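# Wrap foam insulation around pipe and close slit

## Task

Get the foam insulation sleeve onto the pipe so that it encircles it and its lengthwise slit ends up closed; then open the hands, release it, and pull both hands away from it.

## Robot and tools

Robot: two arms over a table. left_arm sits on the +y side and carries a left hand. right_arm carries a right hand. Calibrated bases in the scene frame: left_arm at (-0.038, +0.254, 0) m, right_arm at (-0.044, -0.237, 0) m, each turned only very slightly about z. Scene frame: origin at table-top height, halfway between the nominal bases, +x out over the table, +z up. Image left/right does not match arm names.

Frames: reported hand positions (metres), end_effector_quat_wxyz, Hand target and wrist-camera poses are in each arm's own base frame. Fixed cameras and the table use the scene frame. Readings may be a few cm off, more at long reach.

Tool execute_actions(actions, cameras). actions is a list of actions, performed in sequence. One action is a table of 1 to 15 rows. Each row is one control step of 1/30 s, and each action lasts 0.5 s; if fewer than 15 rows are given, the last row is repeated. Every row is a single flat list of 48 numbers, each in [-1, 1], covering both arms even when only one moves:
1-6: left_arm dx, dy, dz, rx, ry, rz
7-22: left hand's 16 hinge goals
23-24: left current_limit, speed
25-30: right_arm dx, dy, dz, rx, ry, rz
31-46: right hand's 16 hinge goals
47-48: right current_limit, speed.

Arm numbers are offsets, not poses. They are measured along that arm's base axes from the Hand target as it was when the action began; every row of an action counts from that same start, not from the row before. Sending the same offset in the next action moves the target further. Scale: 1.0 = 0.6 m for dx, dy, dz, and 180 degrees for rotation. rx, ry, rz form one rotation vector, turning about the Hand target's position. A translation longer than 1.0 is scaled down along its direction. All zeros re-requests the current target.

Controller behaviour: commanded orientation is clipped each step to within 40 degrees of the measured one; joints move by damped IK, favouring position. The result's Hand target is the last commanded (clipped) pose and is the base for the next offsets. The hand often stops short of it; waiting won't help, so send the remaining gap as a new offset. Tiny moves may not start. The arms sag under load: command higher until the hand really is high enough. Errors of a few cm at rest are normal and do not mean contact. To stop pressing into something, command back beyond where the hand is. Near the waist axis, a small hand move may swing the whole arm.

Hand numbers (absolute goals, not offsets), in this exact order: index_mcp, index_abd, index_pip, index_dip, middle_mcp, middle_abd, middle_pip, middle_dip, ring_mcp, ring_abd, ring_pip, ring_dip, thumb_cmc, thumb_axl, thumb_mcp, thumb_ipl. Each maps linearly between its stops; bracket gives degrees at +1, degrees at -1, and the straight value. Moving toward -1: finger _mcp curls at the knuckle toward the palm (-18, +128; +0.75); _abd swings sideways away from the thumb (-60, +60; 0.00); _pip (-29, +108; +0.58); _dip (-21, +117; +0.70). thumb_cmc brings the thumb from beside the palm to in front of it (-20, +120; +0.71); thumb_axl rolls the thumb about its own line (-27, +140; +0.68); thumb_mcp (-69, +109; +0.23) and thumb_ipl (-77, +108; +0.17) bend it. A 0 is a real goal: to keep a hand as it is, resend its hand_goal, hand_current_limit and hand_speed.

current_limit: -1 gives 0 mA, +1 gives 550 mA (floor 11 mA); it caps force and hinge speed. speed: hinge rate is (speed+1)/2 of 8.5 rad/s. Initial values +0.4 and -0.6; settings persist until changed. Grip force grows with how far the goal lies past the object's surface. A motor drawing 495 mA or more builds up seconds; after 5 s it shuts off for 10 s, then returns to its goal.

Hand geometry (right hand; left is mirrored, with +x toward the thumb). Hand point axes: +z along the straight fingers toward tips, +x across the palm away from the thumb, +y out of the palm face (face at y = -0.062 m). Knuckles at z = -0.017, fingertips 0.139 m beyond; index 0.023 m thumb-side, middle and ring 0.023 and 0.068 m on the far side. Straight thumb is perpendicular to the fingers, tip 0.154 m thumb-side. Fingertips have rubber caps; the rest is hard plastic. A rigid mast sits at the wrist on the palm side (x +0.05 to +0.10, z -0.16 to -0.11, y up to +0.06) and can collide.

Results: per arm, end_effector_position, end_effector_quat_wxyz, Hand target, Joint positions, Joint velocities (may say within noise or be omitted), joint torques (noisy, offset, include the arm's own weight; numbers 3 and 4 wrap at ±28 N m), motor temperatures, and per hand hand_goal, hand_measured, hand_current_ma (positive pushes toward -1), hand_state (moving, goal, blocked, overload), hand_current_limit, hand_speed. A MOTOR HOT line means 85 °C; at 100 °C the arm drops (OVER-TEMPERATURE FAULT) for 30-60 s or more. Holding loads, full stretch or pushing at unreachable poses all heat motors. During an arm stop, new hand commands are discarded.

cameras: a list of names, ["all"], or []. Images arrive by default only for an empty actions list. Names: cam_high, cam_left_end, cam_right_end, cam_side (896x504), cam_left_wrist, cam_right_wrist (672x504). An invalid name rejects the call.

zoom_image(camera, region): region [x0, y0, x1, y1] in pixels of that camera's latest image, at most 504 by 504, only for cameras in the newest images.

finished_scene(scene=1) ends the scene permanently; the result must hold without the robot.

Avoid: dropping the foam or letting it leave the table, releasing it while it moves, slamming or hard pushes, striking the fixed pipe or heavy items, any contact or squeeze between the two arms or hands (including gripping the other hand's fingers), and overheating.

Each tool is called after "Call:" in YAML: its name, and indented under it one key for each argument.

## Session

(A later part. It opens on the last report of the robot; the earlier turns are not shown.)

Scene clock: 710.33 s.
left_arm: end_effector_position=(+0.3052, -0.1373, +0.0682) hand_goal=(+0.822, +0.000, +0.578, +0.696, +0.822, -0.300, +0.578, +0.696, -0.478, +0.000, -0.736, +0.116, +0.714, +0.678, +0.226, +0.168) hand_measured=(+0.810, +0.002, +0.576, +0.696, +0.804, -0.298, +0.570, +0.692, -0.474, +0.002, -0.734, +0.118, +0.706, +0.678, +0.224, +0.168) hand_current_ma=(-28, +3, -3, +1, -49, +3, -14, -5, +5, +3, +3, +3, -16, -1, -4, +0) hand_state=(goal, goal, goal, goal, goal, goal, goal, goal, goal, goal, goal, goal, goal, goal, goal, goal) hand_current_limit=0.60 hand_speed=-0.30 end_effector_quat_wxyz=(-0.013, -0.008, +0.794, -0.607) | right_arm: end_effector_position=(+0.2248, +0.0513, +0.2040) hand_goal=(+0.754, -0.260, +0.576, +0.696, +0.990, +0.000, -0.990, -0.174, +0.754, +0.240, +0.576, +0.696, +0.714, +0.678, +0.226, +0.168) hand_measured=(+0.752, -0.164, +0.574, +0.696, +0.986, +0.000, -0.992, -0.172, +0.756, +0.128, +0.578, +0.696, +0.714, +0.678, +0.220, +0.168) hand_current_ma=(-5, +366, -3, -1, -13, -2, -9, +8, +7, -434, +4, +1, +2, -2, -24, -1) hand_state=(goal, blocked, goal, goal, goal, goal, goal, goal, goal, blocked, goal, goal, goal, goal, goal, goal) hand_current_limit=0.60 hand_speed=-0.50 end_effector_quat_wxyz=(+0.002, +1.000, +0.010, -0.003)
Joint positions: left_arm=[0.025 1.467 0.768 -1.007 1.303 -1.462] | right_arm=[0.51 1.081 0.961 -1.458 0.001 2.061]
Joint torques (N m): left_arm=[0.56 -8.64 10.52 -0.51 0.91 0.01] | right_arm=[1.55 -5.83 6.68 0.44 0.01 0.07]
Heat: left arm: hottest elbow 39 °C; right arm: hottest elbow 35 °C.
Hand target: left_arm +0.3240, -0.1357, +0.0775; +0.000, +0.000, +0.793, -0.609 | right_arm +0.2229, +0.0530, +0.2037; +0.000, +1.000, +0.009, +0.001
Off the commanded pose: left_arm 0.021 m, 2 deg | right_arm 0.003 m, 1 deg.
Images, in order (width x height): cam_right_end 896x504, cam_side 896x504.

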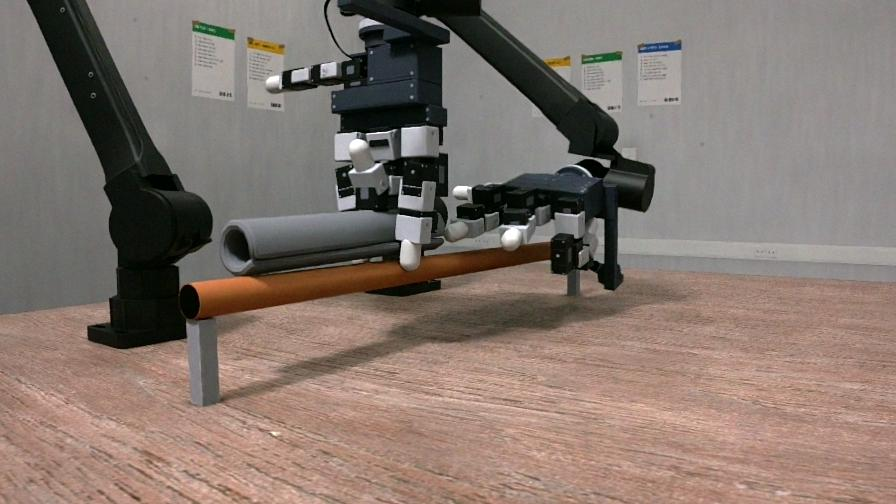

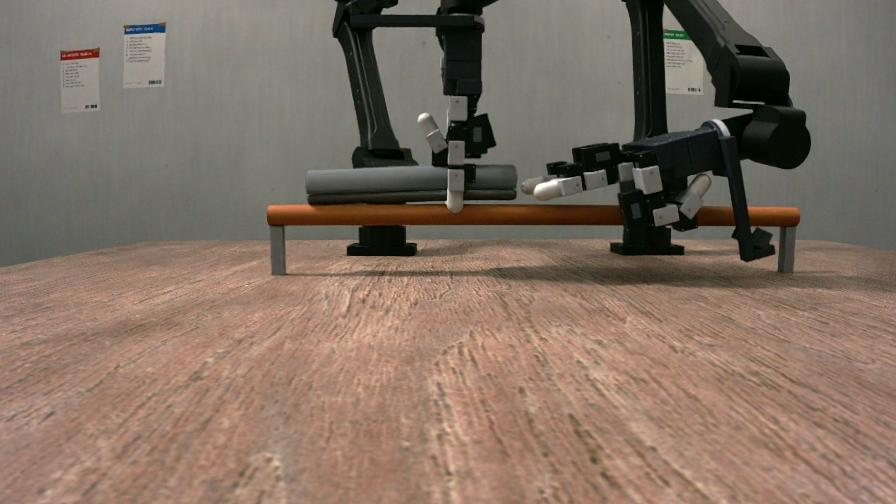

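Call:
execute_actions:
  actions:
    - [[0,0.0,0,0,0,0,0.822,0,0.577,0.696,0.822,-0.3,0.577,0.696,-0.478,0,-0.736,0.116,0.714,0.678,0.226,0.168,0.6,-0.3,0.0,0.0,-0.004,0,0,0.0,0.754,-0.11,0.576,0.696,0.99,0,-0.99,-0.174,0.754,0.08,0.576,0.696,0.714,0.678,0.226,0.168,0.6,-0.6]]
    - [[0,0.0,0,0,0,0,0.822,0,0.577,0.696,0.822,-0.3,0.577,0.696,-0.478,0,-0.736,0.116,0.714,0.678,0.226,0.168,0.6,-0.3,0.03,0.0,0.0,0,0,0.0,0.754,-0.10,0.576,0.696,0.99,0,-0.99,-0.174,0.754,0.07,0.576,0.696,0.714,0.678,0.226,0.168,0.6,-0.6]]
    - [[0,0.0,0,0,0,0,0.822,0,0.577,0.696,0.822,-0.3,0.577,0.696,-0.478,0,-0.736,0.116,0.714,0.678,0.226,0.168,0.6,-0.3,0.02,0.0,0.003,0,0,0.0,0.754,-0.10,0.576,0.696,0.99,0,-0.99,-0.174,0.754,0.07,0.576,0.696,0.714,0.678,0.226,0.168,0.6,-0.6]]
  cameras: ["cam_right_end", "cam_side", "cam_left_wrist"]

Call:
zoom_image:
  camera: "cam_right_end"
  region: [200, 190, 300, 300]

Call:
zoom_image:
  camera: "cam_left_wrist"
  region: [280, 20, 440, 160]

Scene clock: 712.33 s.
left_arm: end_effector_position=(+0.3052, -0.1373, +0.0682) hand_goal=(+0.822, +0.000, +0.578, +0.696, +0.822, -0.300, +0.578, +0.696, -0.478, +0.000, -0.736, +0.116, +0.714, +0.678, +0.226, +0.168) hand_measured=(+0.810, +0.002, +0.576, +0.696, +0.804, -0.298, +0.570, +0.692, -0.474, +0.002, -0.734, +0.118, +0.706, +0.678, +0.224, +0.168) hand_current_ma=(-28, +3, -3, +1, -49, +3, -14, -5, +5, +3, +3, +3, -16, -1, -4, +0) hand_state=(goal, goal, goal, goal, goal, goal, goal, goal, goal, goal, goal, goal, goal, goal, goal, goal) hand_current_limit=0.60 hand_speed=-0.30 end_effector_quat_wxyz=(-0.013, -0.008, +0.794, -0.607) | right_arm: end_effector_position=(+0.2351, +0.0486, +0.1962) hand_goal=(+0.754, -0.100, +0.576, +0.696, +0.990, +0.000, -0.990, -0.174, +0.754, +0.070, +0.576, +0.696, +0.714, +0.678, +0.226, +0.168) hand_measured=(+0.752, -0.070, +0.574, +0.696, +0.986, +0.000, -1.000, -0.172, +0.754, +0.068, +0.578, +0.696, +0.714, +0.678, +0.220, +0.168) hand_current_ma=(-4, +102, -3, -1, -12, -2, -32, +8, +3, -3, +4, +1, +2, -2, -24, -1) hand_state=(goal, blocked, goal, goal, goal, goal, goal, goal, goal, goal, goal, goal, goal, goal, goal, goal) hand_current_limit=0.60 hand_speed=-0.60 end_effector_quat_wxyz=(+0.005, +1.000, +0.009, -0.014)
Joint positions: left_arm=[0.025 1.467 0.768 -1.007 1.303 -1.462] | right_arm=[0.481 1.124 0.968 -1.445 -0.003 2.034]
Joint torques (N m): left_arm=[0.79 -8.41 10.44 -0.5 0.93 0.02] | right_arm=[0.44 -3.9 10.19 0.75 0.2 -0.14]
Heat: left arm: hottest elbow 39 °C; right arm: hottest elbow 35 °C.
Hand target: left_arm +0.3240, -0.1357, +0.0775; +0.000, +0.000, +0.793, -0.609 | right_arm +0.2528, +0.0530, +0.2030; +0.000, +1.000, +0.009, +0.001
Off the commanded pose: left_arm 0.021 m, 2 deg | right_arm 0.019 m, 2 deg.
Images, in order (width x height): cam_right_end 896x504, cam_side 896x504, cam_left_wrist 672x504.

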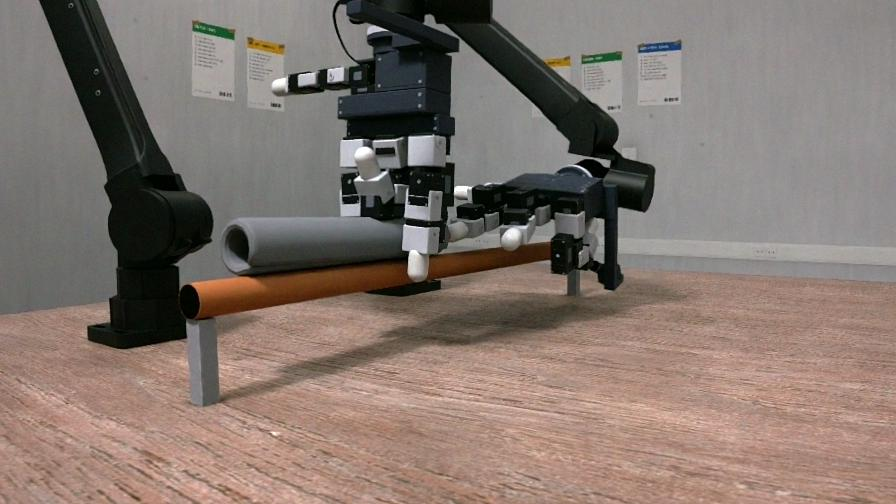

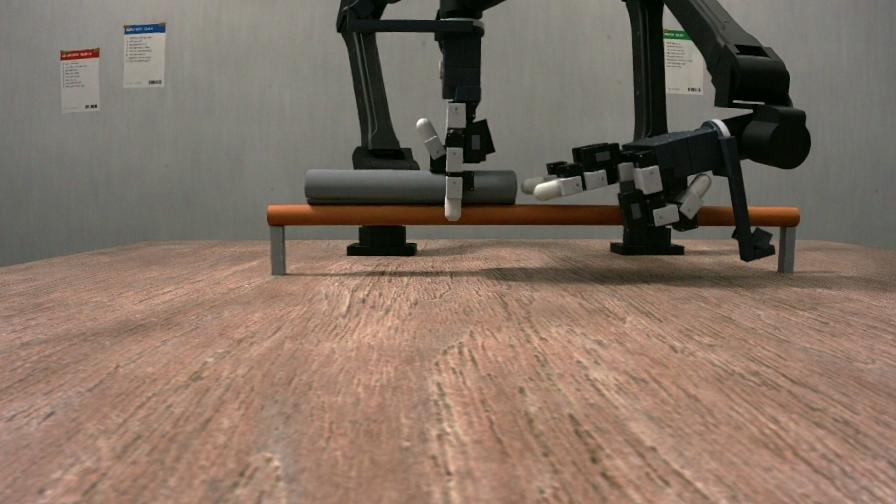

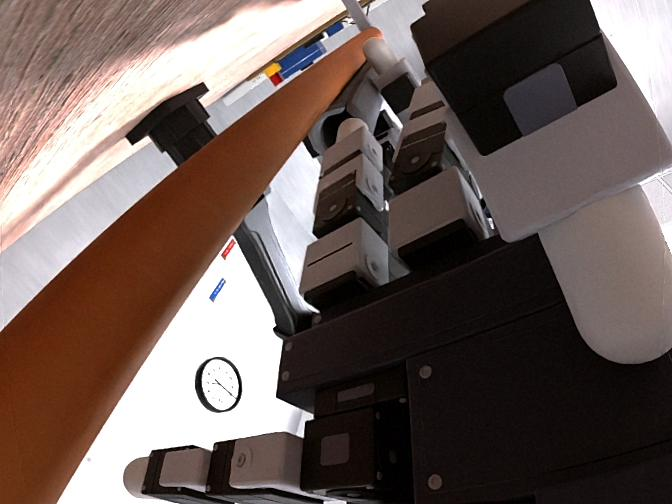

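Scaled by 4.582 from the camera's 896x504 image, which has a finer 1280x720 frame.

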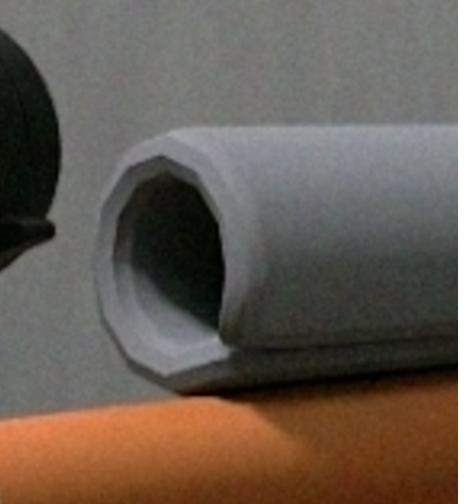

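Scaled by 3.150 from the camera's 672x504 image, which has a finer 960x720 frame.

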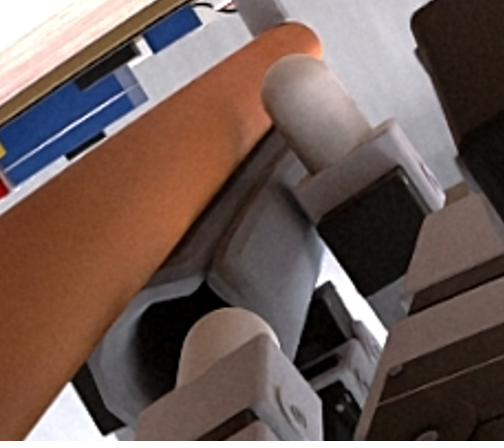

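Call:
execute_actions:
  actions:
    - [[0,0.0,0,0,0,0,0.822,0,0.577,0.696,0.822,-0.3,0.577,0.696,-0.478,0,-0.736,0.116,0.714,0.678,0.226,0.168,0.6,-0.3,0.008,0.0,0.012,0,0,0.0,0.754,-0.10,0.576,0.696,0.99,0,-0.99,-0.174,0.754,0.07,0.576,0.696,0.714,0.678,0.226,0.168,0.6,-0.6]]
  cameras: ["cam_right_end", "cam_high", "cam_left_wrist"]

Call:
zoom_image:
  camera: "cam_right_end"
  region: [200, 190, 300, 300]

Call:
zoom_image:
  camera: "cam_left_wrist"
  region: [280, 20, 440, 160]

Scene clock: 713.27 s.
left_arm: end_effector_position=(+0.3052, -0.1373, +0.0682) hand_goal=(+0.822, +0.000, +0.578, +0.696, +0.822, -0.300, +0.578, +0.696, -0.478, +0.000, -0.736, +0.116, +0.714, +0.678, +0.226, +0.168) hand_measured=(+0.810, +0.002, +0.576, +0.696, +0.804, -0.298, +0.570, +0.692, -0.474, +0.002, -0.734, +0.118, +0.706, +0.678, +0.224, +0.168) hand_current_ma=(-28, +3, -3, +1, -49, +3, -14, -5, +5, +3, +3, +3, -16, -1, -4, +0) hand_state=(goal, goal, goal, goal, goal, goal, goal, goal, goal, goal, goal, goal, goal, goal, goal, goal) hand_current_limit=0.60 hand_speed=-0.30 end_effector_quat_wxyz=(-0.013, -0.008, +0.794, -0.607) | right_arm: end_effector_position=(+0.2423, +0.0493, +0.1991) hand_goal=(+0.754, -0.100, +0.576, +0.696, +0.990, +0.000, -0.990, -0.174, +0.754, +0.070, +0.576, +0.696, +0.714, +0.678, +0.226, +0.168) hand_measured=(+0.752, -0.082, +0.574, +0.696, +0.986, +0.000, -0.994, -0.172, +0.754, +0.068, +0.578, +0.696, +0.714, +0.678, +0.220, +0.168) hand_current_ma=(-4, +57, -3, -1, -12, -2, -11, +8, +3, -3, +4, +1, +2, -2, -24, -1) hand_state=(goal, goal, goal, goal, goal, goal, goal, goal, goal, goal, goal, goal, goal, goal, goal, goal) hand_current_limit=0.60 hand_speed=-0.60 end_effector_quat_wxyz=(+0.005, +1.000, +0.008, -0.012)
Joint positions: left_arm=[0.025 1.467 0.768 -1.007 1.303 -1.462] | right_arm=[0.472 1.138 0.987 -1.445 -0.003 2.026]
Joint torques (N m): left_arm=[0.44 -8.76 10.45 -0.54 0.92 0.02] | right_arm=[0.73 -4.42 10.73 0.2 0.15 -0.14]
Heat: left arm: hottest elbow 39 °C; right arm: hottest elbow 35 °C.
Hand target: left_arm +0.3240, -0.1357, +0.0775; +0.000, +0.000, +0.793, -0.609 | right_arm +0.2576, +0.0530, +0.2102; +0.000, +1.000, +0.009, +0.001
Off the commanded pose: left_arm 0.021 m, 2 deg | right_arm 0.019 m, 2 deg.
Images, in order (width x height): cam_high 896x504, cam_right_end 896x504, cam_left_wrist 672x504.

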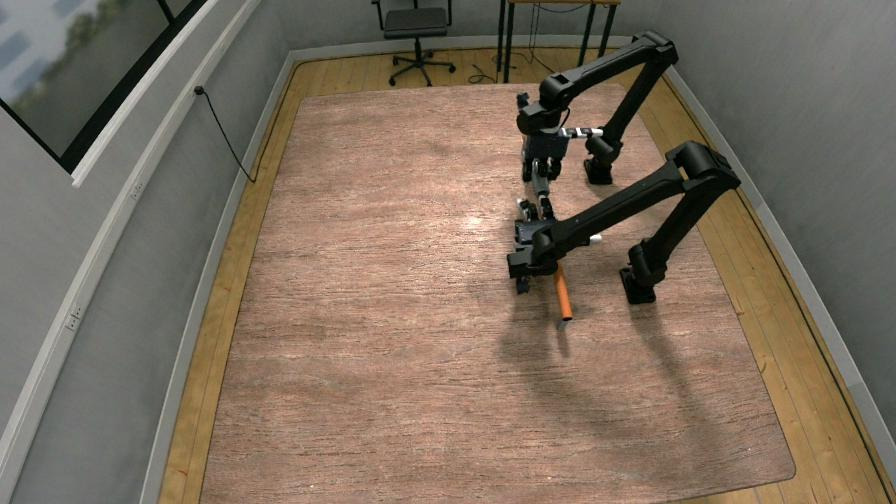

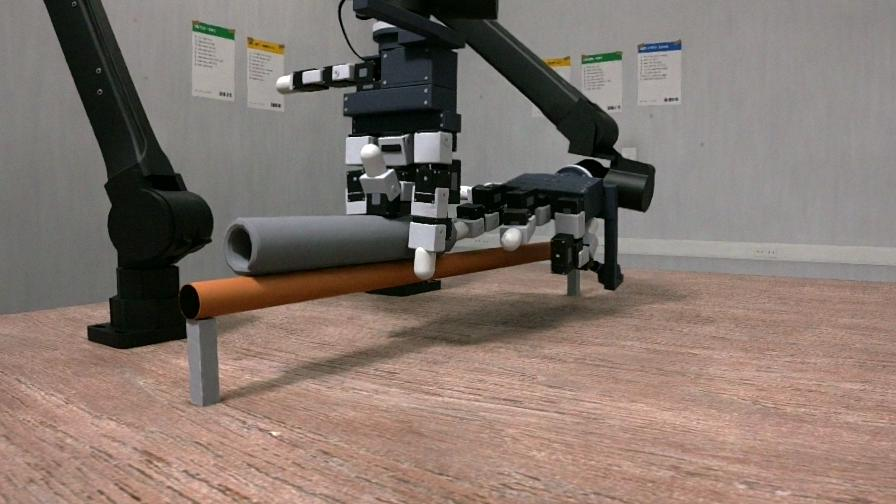

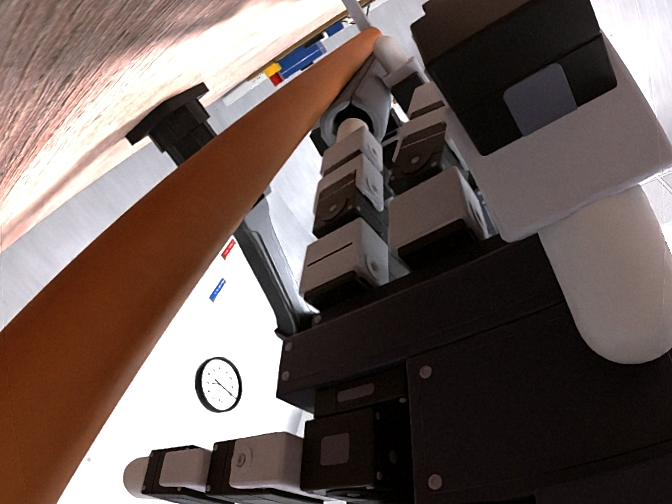

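Scaled by 4.582 from the camera's 896x504 image, which has a finer 1280x720 frame.

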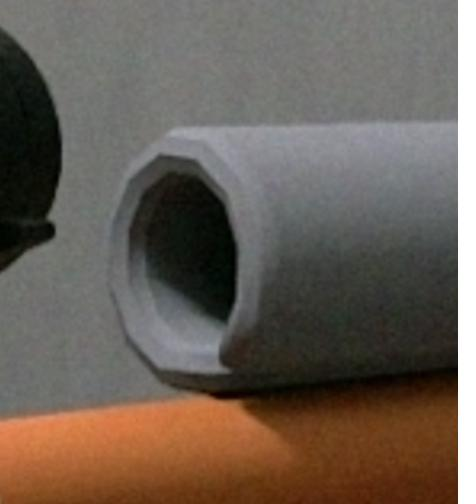

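Scaled by 3.150 from the camera's 672x504 image, which has a finer 960x720 frame.

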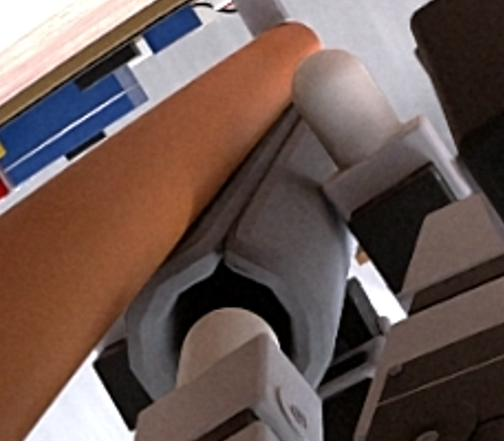

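Call:
execute_actions:
  actions:
    - [[-0.012,-0.03,-0.006,0,0,0,0.822,0,0.577,0.696,0.822,-0.3,0.577,0.696,-0.478,0,-0.736,0.116,0.714,0.678,0.226,0.168,0.6,-0.3,0.0,0.0,0.0,0,0,0.0,0.754,-0.10,0.576,0.696,0.99,0,-0.99,-0.174,0.754,0.07,0.576,0.696,0.714,0.678,0.226,0.168,0.6,-0.6]]
    - [[0,-0.03,0,0,0,0,0.822,0,0.577,0.696,0.822,-0.3,0.577,0.696,-0.478,0,-0.736,0.116,0.714,0.678,0.226,0.168,0.6,-0.3,0.0,0.0,0.003,0,0,0.0,0.754,-0.08,0.576,0.696,0.99,0,-0.99,-0.174,0.754,0.05,0.576,0.696,0.714,0.678,0.226,0.168,0.6,-0.6]]
  cameras: ["cam_right_end", "cam_high", "cam_left_wrist", "cam_side"]

Call:
zoom_image:
  camera: "cam_right_end"
  region: [200, 190, 300, 300]

Call:
zoom_image:
  camera: "cam_left_wrist"
  region: [280, 20, 440, 160]

Scene clock: 715.27 s.
left_arm: end_effector_position=(+0.3178, -0.1697, +0.0710) hand_goal=(+0.822, +0.000, +0.578, +0.696, +0.822, -0.300, +0.578, +0.696, -0.478, +0.000, -0.736, +0.116, +0.714, +0.678, +0.226, +0.168) hand_measured=(+0.810, +0.002, +0.576, +0.696, +0.804, -0.298, +0.570, +0.692, -0.474, +0.002, -0.734, +0.118, +0.706, +0.678, +0.224, +0.168) hand_current_ma=(-28, +3, -3, +1, -49, +3, -14, -5, +5, +3, +3, +3, -16, -1, -4, +0) hand_state=(goal, goal, goal, goal, goal, goal, goal, goal, goal, goal, goal, goal, goal, goal, goal, goal) hand_current_limit=0.60 hand_speed=-0.30 end_effector_quat_wxyz=(-0.006, -0.003, +0.793, -0.609) | right_arm: end_effector_position=(+0.2434, +0.0493, +0.1999) hand_goal=(+0.754, -0.080, +0.576, +0.696, +0.990, +0.000, -0.990, -0.174, +0.754, +0.050, +0.576, +0.696, +0.714, +0.678, +0.226, +0.168) hand_measured=(+0.752, -0.082, +0.574, +0.696, +0.986, +0.000, -0.990, -0.172, +0.754, +0.052, +0.578, +0.696, +0.714, +0.678, +0.220, +0.168) hand_current_ma=(-4, -4, -3, -1, -12, -2, -1, +8, +1, +4, +4, +1, +2, -2, -24, -1) hand_state=(goal, goal, goal, goal, goal, goal, goal, goal, goal, goal, goal, goal, goal, goal, goal, goal) hand_current_limit=0.60 hand_speed=-0.60 end_effector_quat_wxyz=(+0.005, +1.000, +0.008, -0.011)
Joint positions: left_arm=[-0.068 1.425 0.726 -0.641 1.304 -1.824] | right_arm=[0.471 1.139 0.99 -1.445 -0.002 2.025]
Joint torques (N m): left_arm=[-0.21 -10.23 6.86 0.69 0.71 -0.11] | right_arm=[0.73 -4.72 10.82 0.09 0.11 -0.11]
Heat: left arm: hottest elbow 39 °C; right arm: hottest elbow 35 °C.
Hand target: left_arm +0.3168, -0.1716, +0.0739; +0.000, +0.000, +0.793, -0.609 | right_arm +0.2576, +0.0530, +0.2121; +0.000, +1.000, +0.009, +0.001
Off the commanded pose: left_arm 0.004 m, 1 deg | right_arm 0.019 m, 2 deg.
Images, in order (width x height): cam_high 896x504, cam_right_end 896x504, cam_side 896x504, cam_left_wrist 672x504.

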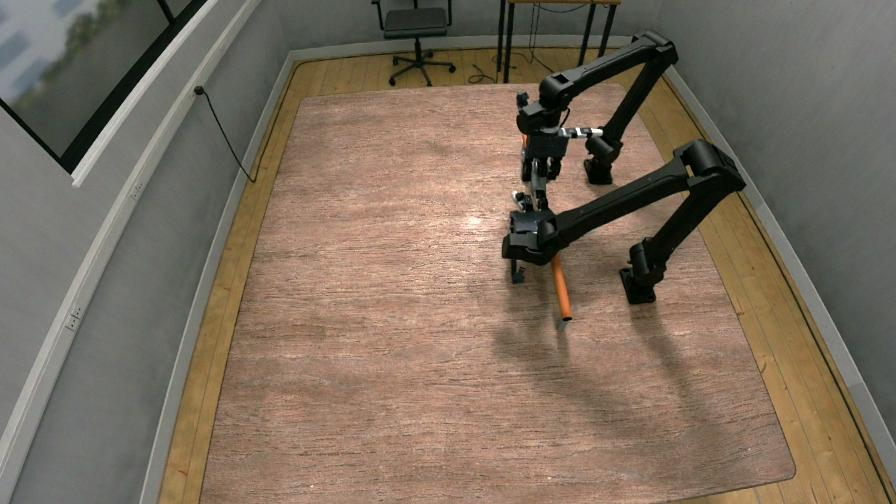

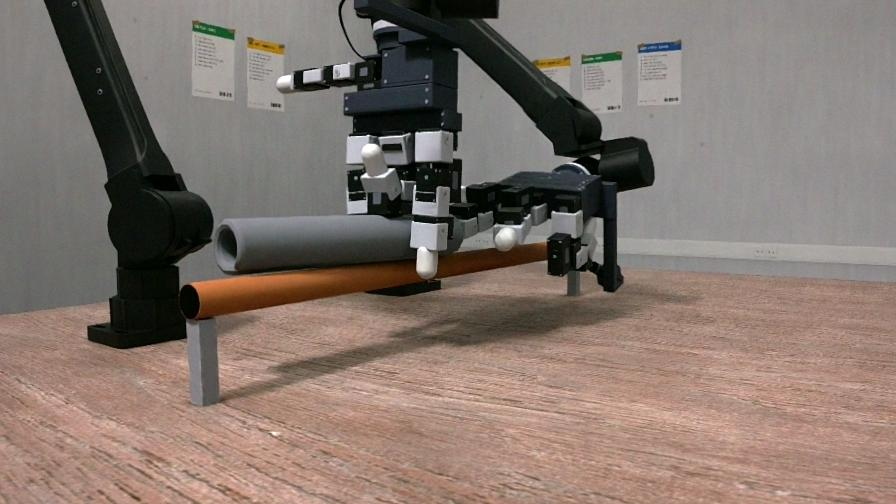

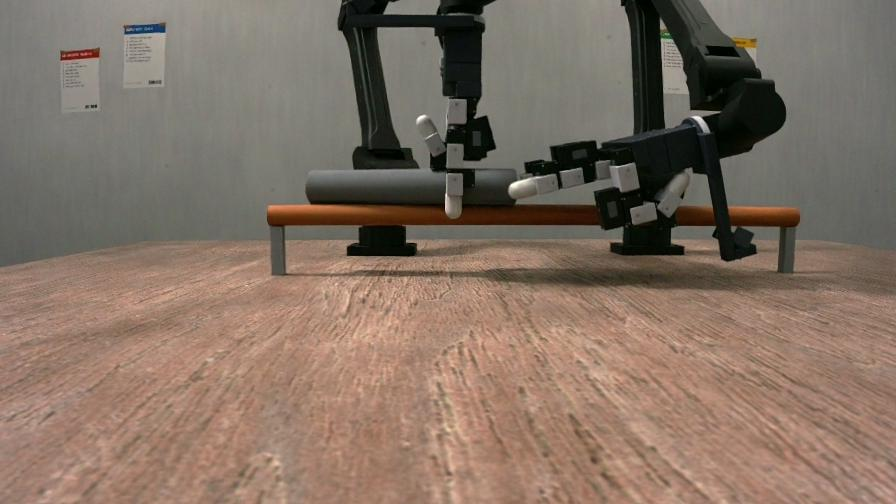

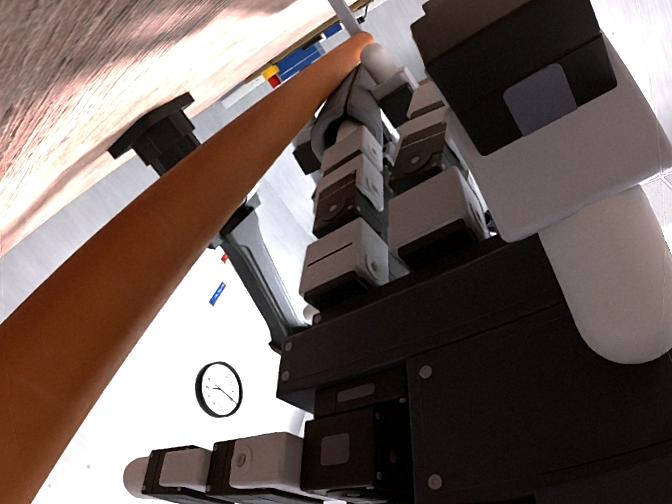

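Scaled by 4.582 from the camera's 896x504 image, which has a finer 1280x720 frame.

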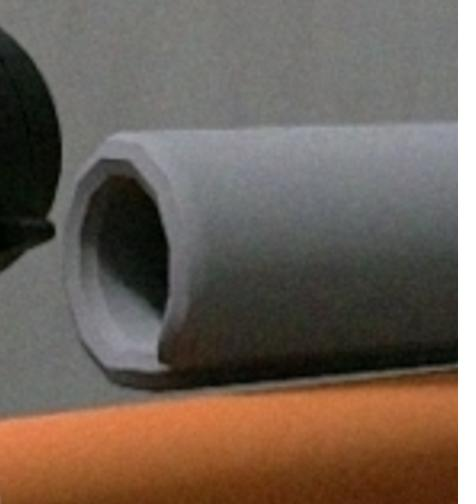

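Scaled by 3.150 from the camera's 672x504 image, which has a finer 960x720 frame.

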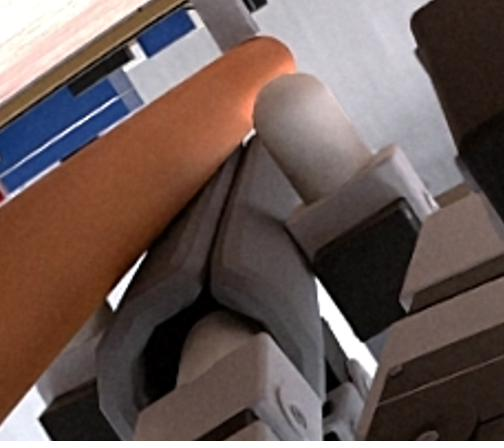

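Call:
execute_actions:
  actions:
    - [[-0.006,0,0,0,0,0,0.822,0,0.577,0.696,0.822,-0.3,0.577,0.696,-0.478,0,-0.736,0.116,0.714,0.678,0.226,0.168,0.6,-0.3,0.0,0.02,0.003,0,0,0.008,0.754,-0.06,0.576,0.696,0.99,0,-0.99,-0.174,0.754,0.03,0.576,0.696,0.714,0.678,0.226,0.168,0.6,-0.6],[-0.006,0,0,0,0,0,0.822,0,0.577,0.696,0.822,-0.3,0.577,0.696,-0.478,0,-0.736,0.116,0.714,0.678,0.226,0.168,0.6,-0.3,0.0,0.038,0.003,0,0,0.014,0.754,-0.06,0.576,0.696,0.99,0,-0.99,-0.174,0.754,0.03,0.576,0.696,0.714,0.678,0.226,0.168,0.6,-0.6]]
    - [[0,0,0,0,0,0,0.822,0,0.577,0.696,0.822,-0.3,0.577,0.696,-0.478,0,-0.736,0.116,0.714,0.678,0.226,0.168,0.6,-0.3,0.0,0.034,0.0,0,0,0.012,0.754,-0.06,0.576,0.696,0.99,0,-0.99,-0.174,0.754,0.03,0.576,0.696,0.714,0.678,0.226,0.168,0.6,-0.6]]
  cameras: ["cam_right_end", "cam_high", "cam_left_wrist", "cam_side"]

Call:
zoom_image:
  camera: "cam_right_end"
  region: [200, 190, 300, 300]

Call:
zoom_image:
  camera: "cam_left_wrist"
  region: [280, 20, 440, 160]

Scene clock: 717.10 s.
left_arm: end_effector_position=(+0.3131, -0.1695, +0.0702) hand_goal=(+0.822, +0.000, +0.578, +0.696, +0.822, -0.300, +0.578, +0.696, -0.478, +0.000, -0.736, +0.116, +0.714, +0.678, +0.226, +0.168) hand_measured=(+0.810, +0.010, +0.576, +0.696, +0.804, -0.298, +0.570, +0.692, -0.474, +0.002, -0.734, +0.118, +0.706, +0.678, +0.224, +0.168) hand_current_ma=(-28, +16, -3, +1, -49, +3, -14, -5, +5, +3, +3, +3, -16, -1, -4, +0) hand_state=(goal, goal, goal, goal, goal, goal, goal, goal, goal, goal, goal, goal, goal, goal, goal, goal) hand_current_limit=0.60 hand_speed=-0.30 end_effector_quat_wxyz=(-0.006, -0.006, +0.793, -0.609) | right_arm: end_effector_position=(+0.2468, +0.0857, +0.2031) hand_goal=(+0.754, -0.060, +0.576, +0.696, +0.990, +0.000, -0.990, -0.174, +0.754, +0.030, +0.576, +0.696, +0.714, +0.678, +0.226, +0.168) hand_measured=(+0.752, -0.060, +0.574, +0.696, +0.988, +0.000, -0.990, -0.172, +0.750, +0.022, +0.576, +0.696, +0.714, +0.678, +0.220, +0.168) hand_current_ma=(-5, -1, -3, -1, -10, -2, -1, +8, -15, -23, -3, +1, +2, -2, -24, -1) hand_state=(goal, goal, goal, goal, goal, goal, goal, goal, goal, goal, goal, goal, goal, goal, goal, goal) hand_current_limit=0.60 hand_speed=-0.60 end_effector_quat_wxyz=(+0.007, +0.999, +0.050, -0.011)
Joint positions: left_arm=[-0.069 1.411 0.709 -0.623 1.301 -1.842] | right_arm=[0.586 1.184 1.032 -1.445 0.001 2.057]
Joint torques (N m): left_arm=[-0.26 -9.93 6.98 0.77 0.72 -0.15] | right_arm=[1.96 -5.48 10.71 0.28 0.02 0.03]
Heat: left arm: hottest elbow 39 °C; right arm: hottest elbow 35 °C.
Hand target: left_arm +0.3133, -0.1717, +0.0740; +0.000, +0.000, +0.793, -0.609 | right_arm +0.2576, +0.0963, +0.2137; +0.000, +0.999, +0.050, +0.001
Off the commanded pose: left_arm 0.004 m, 1 deg | right_arm 0.018 m, 2 deg.
Images, in order (width x height): cam_high 896x504, cam_right_end 896x504, cam_side 896x504, cam_left_wrist 672x504.

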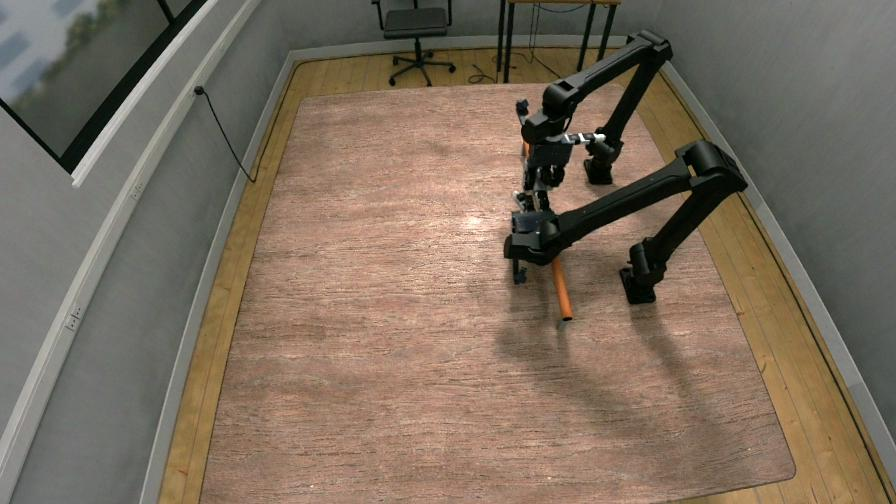

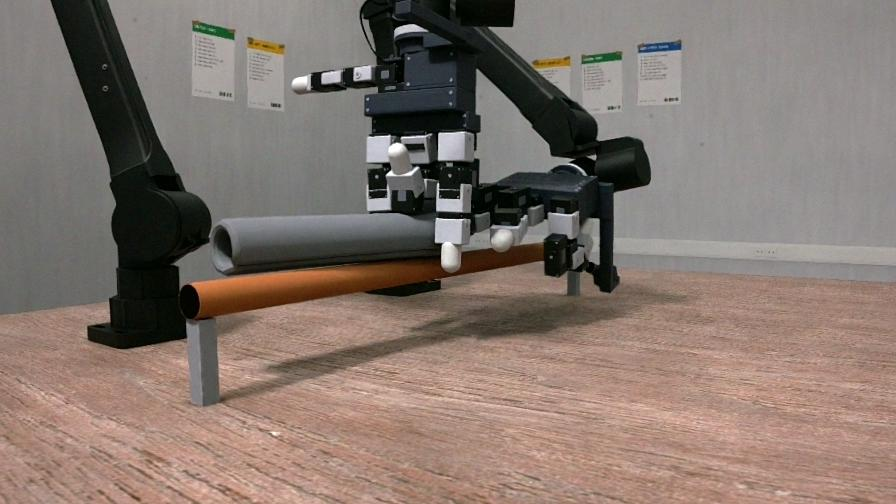

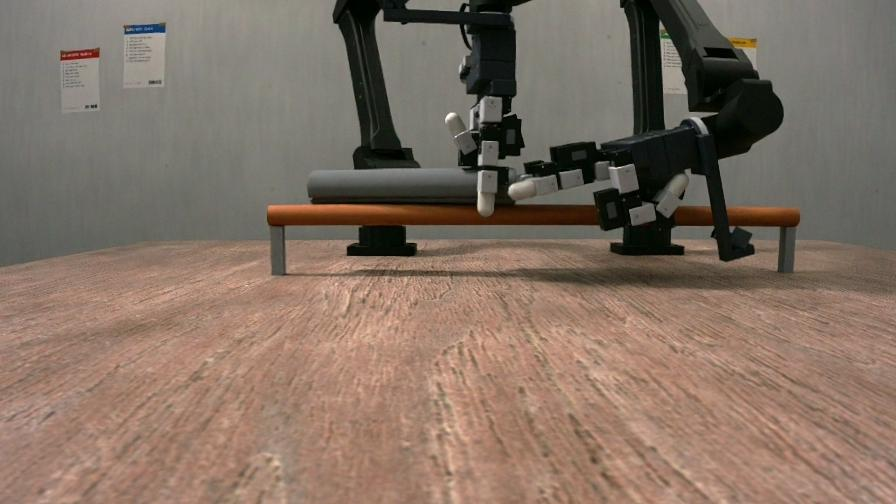

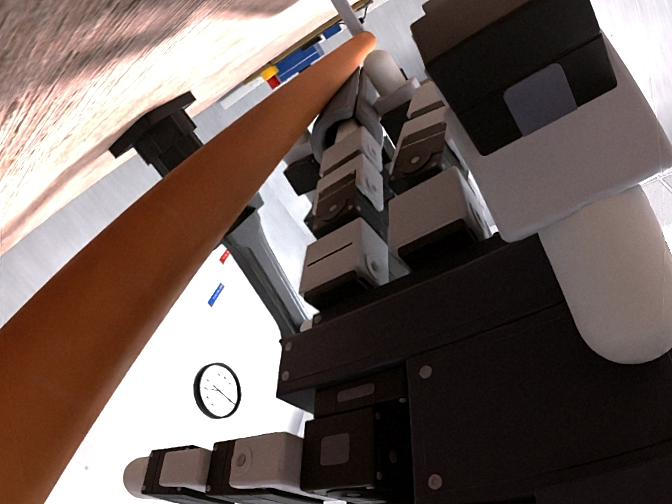

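Scaled by 4.582 from the camera's 896x504 image, which has a finer 1280x720 frame.

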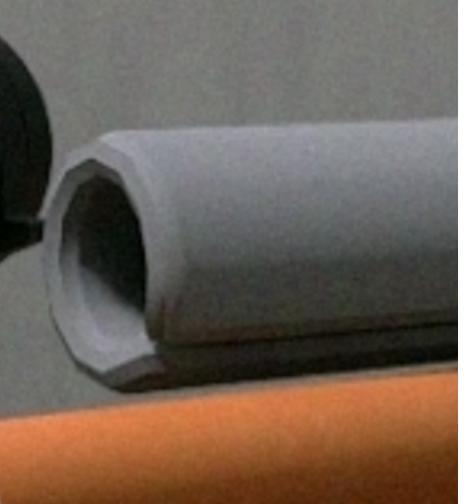

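Scaled by 3.150 from the camera's 672x504 image, which has a finer 960x720 frame.

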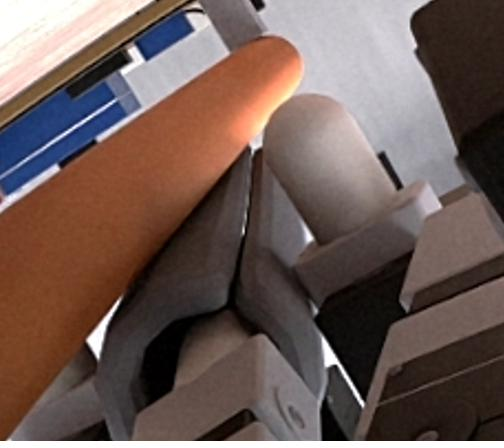

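Call:
execute_actions:
  actions:
    - [[0,0,0,0,0,0,0.822,0,0.577,0.696,0.822,-0.3,0.577,0.696,-0.478,0,-0.736,0.116,0.714,0.678,0.226,0.168,0.6,-0.3,0.016,0.0,0.0,0,0,0.0,0.754,-0.10,0.576,0.696,0.99,0,-0.99,-0.174,0.754,0.06,0.576,0.696,0.714,0.678,0.226,0.168,0.6,-0.6]]
  cameras: ["cam_right_end", "cam_left_wrist"]

Call:
zoom_image:
  camera: "cam_right_end"
  region: [200, 190, 300, 300]

Call:
zoom_image:
  camera: "cam_left_wrist"
  region: [280, 20, 440, 160]

Scene clock: 718.07 s.
left_arm: end_effector_position=(+0.3130, -0.1696, +0.0703) hand_goal=(+0.822, +0.000, +0.578, +0.696, +0.822, -0.300, +0.578, +0.696, -0.478, +0.000, -0.736, +0.116, +0.714, +0.678, +0.226, +0.168) hand_measured=(+0.810, +0.006, +0.576, +0.696, +0.804, -0.298, +0.570, +0.692, -0.474, +0.002, -0.734, +0.118, +0.706, +0.678, +0.224, +0.168) hand_current_ma=(-28, +10, -3, +1, -49, +3, -14, -5, +5, +3, +3, +3, -16, -1, -4, +0) hand_state=(goal, goal, goal, goal, goal, goal, goal, goal, goal, goal, goal, goal, goal, goal, goal, goal) hand_current_limit=0.60 hand_speed=-0.30 end_effector_quat_wxyz=(-0.006, -0.006, +0.793, -0.609) | right_arm: end_effector_position=(+0.2520, +0.0892, +0.2026) hand_goal=(+0.754, -0.100, +0.576, +0.696, +0.990, +0.000, -0.990, -0.174, +0.754, +0.060, +0.576, +0.696, +0.714, +0.678, +0.226, +0.168) hand_measured=(+0.752, -0.088, +0.574, +0.696, +0.988, +0.000, -0.990, -0.172, +0.750, +0.044, +0.576, +0.696, +0.714, +0.678, +0.220, +0.168) hand_current_ma=(-5, +35, -3, -1, -10, -2, -1, +8, -15, -51, -3, +1, +2, -2, -24, -1) hand_state=(goal, goal, goal, goal, goal, goal, goal, goal, goal, goal, goal, goal, goal, goal, goal, goal) hand_current_limit=0.60 hand_speed=-0.60 end_effector_quat_wxyz=(+0.009, +0.999, +0.050, -0.014)
Joint positions: left_arm=[-0.069 1.411 0.709 -0.623 1.301 -1.842] | right_arm=[0.586 1.206 1.047 -1.445 0.001 2.058]
Joint torques (N m): left_arm=[-0.56 -10.11 6.97 0.76 0.73 -0.12] | right_arm=[0.85 -5.66 10.84 0.35 0.06 -0.09]
Heat: left arm: hottest elbow 39 °C; right arm: hottest elbow 35 °C.
Hand target: left_arm +0.3133, -0.1717, +0.0740; +0.000, +0.000, +0.793, -0.609 | right_arm +0.2672, +0.0963, +0.2137; +0.000, +0.999, +0.050, +0.001
Off the commanded pose: left_arm 0.004 m, 1 deg | right_arm 0.020 m, 2 deg.
Images, in order (width x height): cam_right_end 896x504, cam_left_wrist 672x504.

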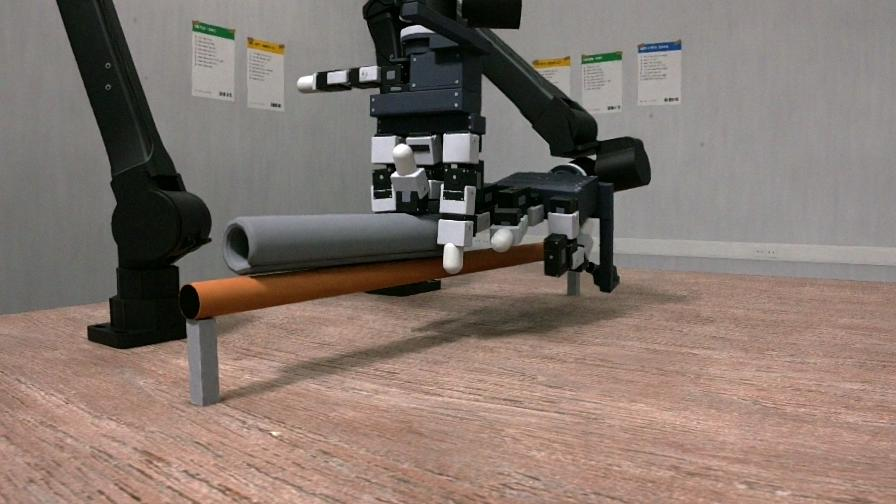

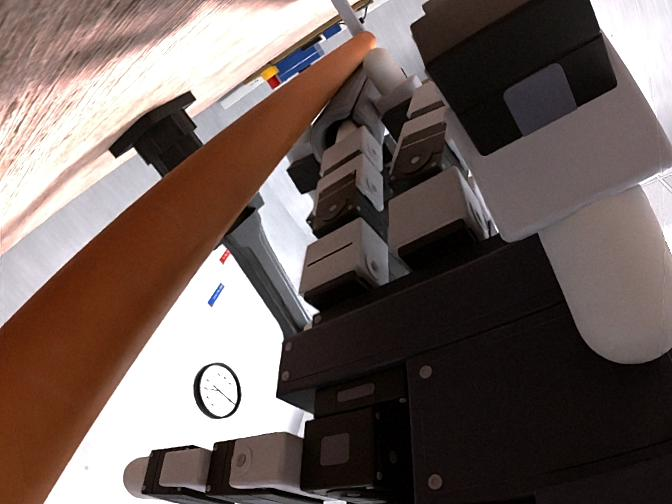

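Scaled by 4.582 from the camera's 896x504 image, which has a finer 1280x720 frame.

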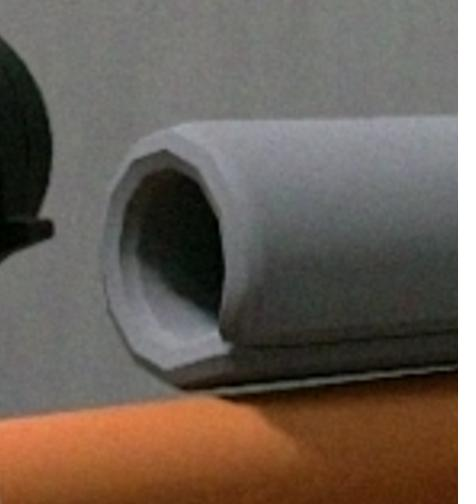

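Scaled by 3.150 from the camera's 672x504 image, which has a finer 960x720 frame.

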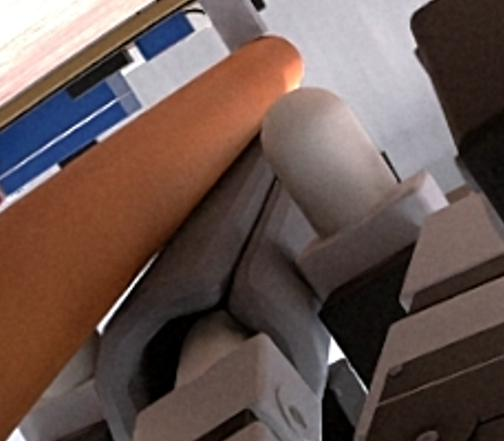

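Call:
execute_actions:
  actions:
    - [[0,-0.018,0,0,0,0,0.822,0,0.577,0.696,0.822,-0.3,0.577,0.696,-0.478,0,-0.736,0.116,0.714,0.678,0.226,0.168,0.6,-0.3,0.0,0.0,-0.008,0,0,0.0,0.754,-0.10,0.576,0.696,0.99,0,-0.99,-0.174,0.754,0.06,0.576,0.696,0.714,0.678,0.226,0.168,0.6,-0.6]]
    - [[0,0,0,0,0,0,0.822,0,0.577,0.696,0.822,-0.3,0.577,0.696,-0.478,0,-0.736,0.116,0.714,0.678,0.226,0.168,0.6,-0.3,0.0,0.0,-0.015,0,0,0.0,0.754,-0.10,0.576,0.696,0.99,0,-0.99,-0.174,0.754,0.06,0.576,0.696,0.714,0.678,0.226,0.168,0.6,-0.6]]
  cameras: ["cam_right_end", "cam_left_wrist", "cam_high", "cam_left_end"]

Call:
zoom_image:
  camera: "cam_high"
  region: [500, 130, 580, 330]

Call:
zoom_image:
  camera: "cam_left_wrist"
  region: [280, 20, 440, 160]

Call:
zoom_image:
  camera: "cam_left_end"
  region: [420, 120, 620, 240]

Scene clock: 719.80 s.
left_arm: end_effector_position=(+0.3143, -0.1802, +0.0707) hand_goal=(+0.822, +0.000, +0.578, +0.696, +0.822, -0.300, +0.578, +0.696, -0.478, +0.000, -0.736, +0.116, +0.714, +0.678, +0.226, +0.168) hand_measured=(+0.810, +0.002, +0.576, +0.696, +0.804, -0.298, +0.570, +0.692, -0.474, +0.002, -0.734, +0.118, +0.706, +0.678, +0.224, +0.168) hand_current_ma=(-28, +3, -3, +1, -49, +3, -14, -5, +5, +3, +3, +3, -16, -1, -4, +0) hand_state=(goal, goal, goal, goal, goal, goal, goal, goal, goal, goal, goal, goal, goal, goal, goal, goal) hand_current_limit=0.60 hand_speed=-0.30 end_effector_quat_wxyz=(-0.005, -0.005, +0.793, -0.609) | right_arm: end_effector_position=(+0.2578, +0.0926, +0.1998) hand_goal=(+0.754, -0.100, +0.576, +0.696, +0.990, +0.000, -0.990, -0.174, +0.754, +0.060, +0.576, +0.696, +0.714, +0.678, +0.226, +0.168) hand_measured=(+0.752, -0.094, +0.574, +0.696, +0.988, +0.000, -0.990, -0.172, +0.750, +0.056, +0.576, +0.696, +0.714, +0.678, +0.220, +0.168) hand_current_ma=(-5, +15, -3, -1, -10, -2, -1, +8, -16, -13, -3, +1, +2, -2, -24, -1) hand_state=(goal, goal, goal, goal, goal, goal, goal, goal, goal, goal, goal, goal, goal, goal, goal, goal) hand_current_limit=0.60 hand_speed=-0.60 end_effector_quat_wxyz=(+0.004, +0.999, +0.049, -0.005)
Joint positions: left_arm=[-0.1 1.4 0.692 -0.509 1.291 -1.952] | right_arm=[0.586 1.211 1.047 -1.419 0.002 2.058]
Joint torques (N m): left_arm=[-0.56 -10.05 6.84 0.85 0.69 -0.14] | right_arm=[0.67 -5.71 8.35 0.8 0.01 -0.1]
Heat: left arm: hottest elbow 39 °C; right arm: hottest elbow 36 °C.
Hand target: left_arm +0.3132, -0.1824, +0.0739; +0.000, +0.000, +0.793, -0.609 | right_arm +0.2672, +0.0962, +0.2000; +0.000, +0.999, +0.050, +0.001
Off the commanded pose: left_arm 0.004 m, 1 deg | right_arm 0.010 m, 1 deg.
Images, in order (width x height): cam_high 896x504, cam_left_end 896x504, cam_right_end 896x504, cam_left_wrist 672x504.

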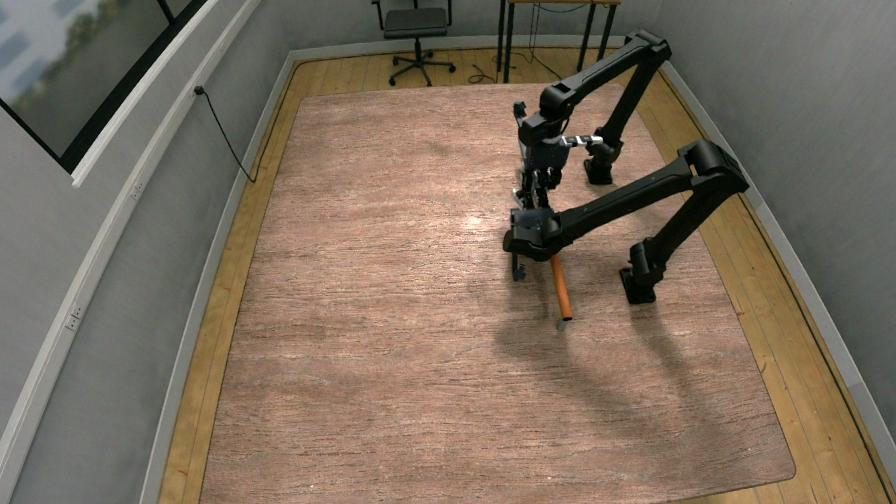

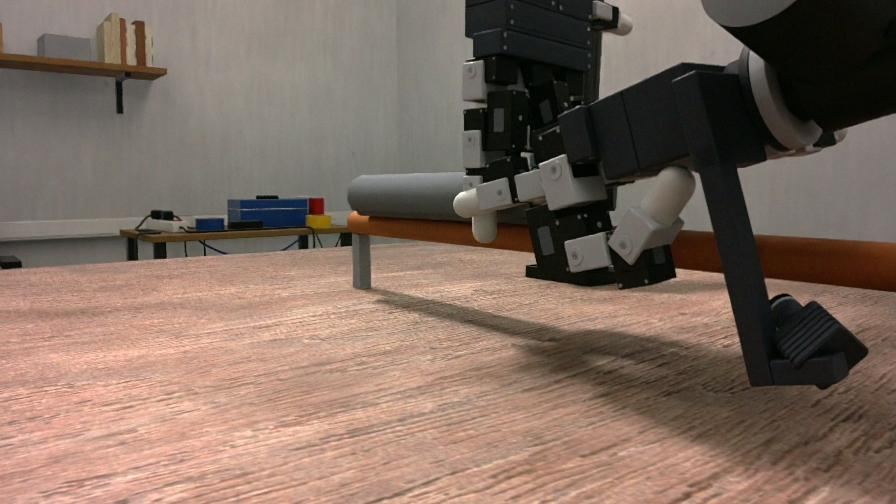

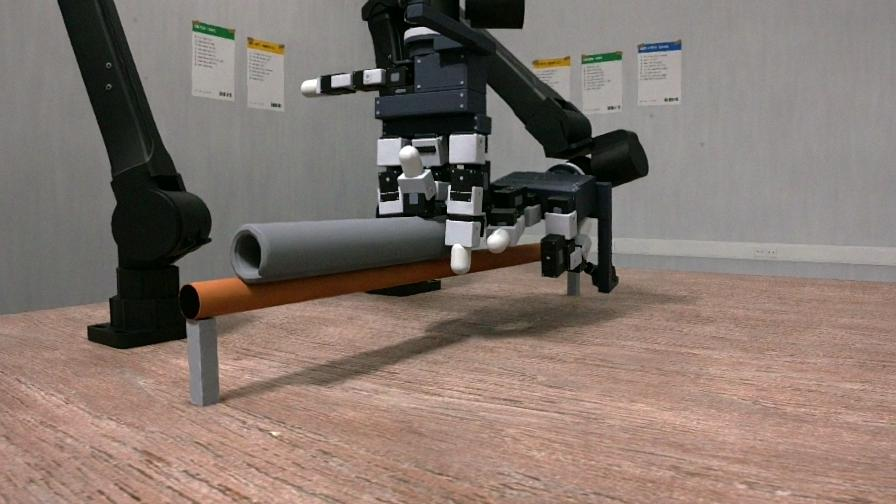

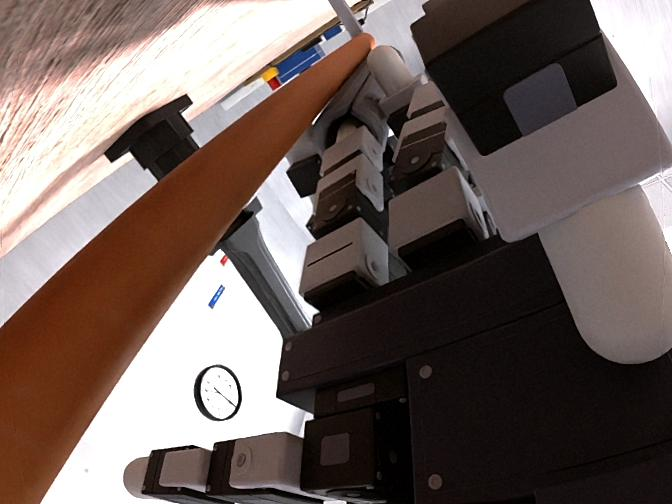

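Scaled by 2.520 from the camera's 896x504 image, which has a finer 1280x720 frame.

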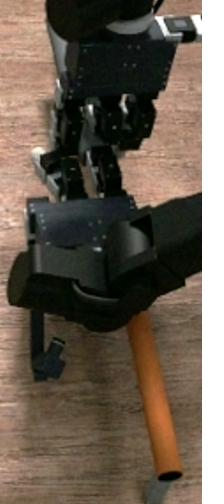

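Scaled by 3.150 from the camera's 672x504 image, which has a finer 960x720 frame.

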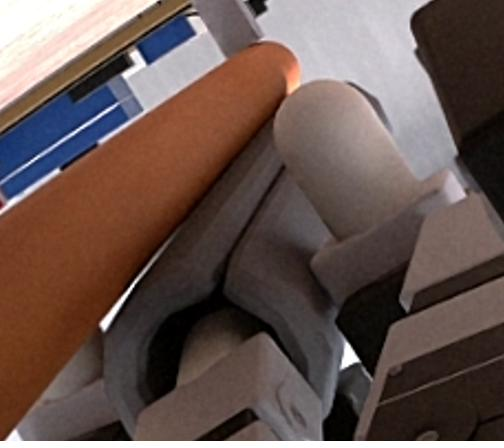

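Scaled by 2.520 from the camera's 896x504 image, which has a finer 1280x720 frame.

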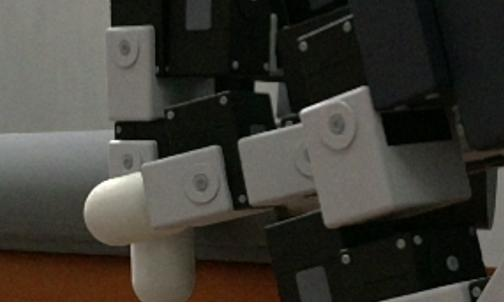

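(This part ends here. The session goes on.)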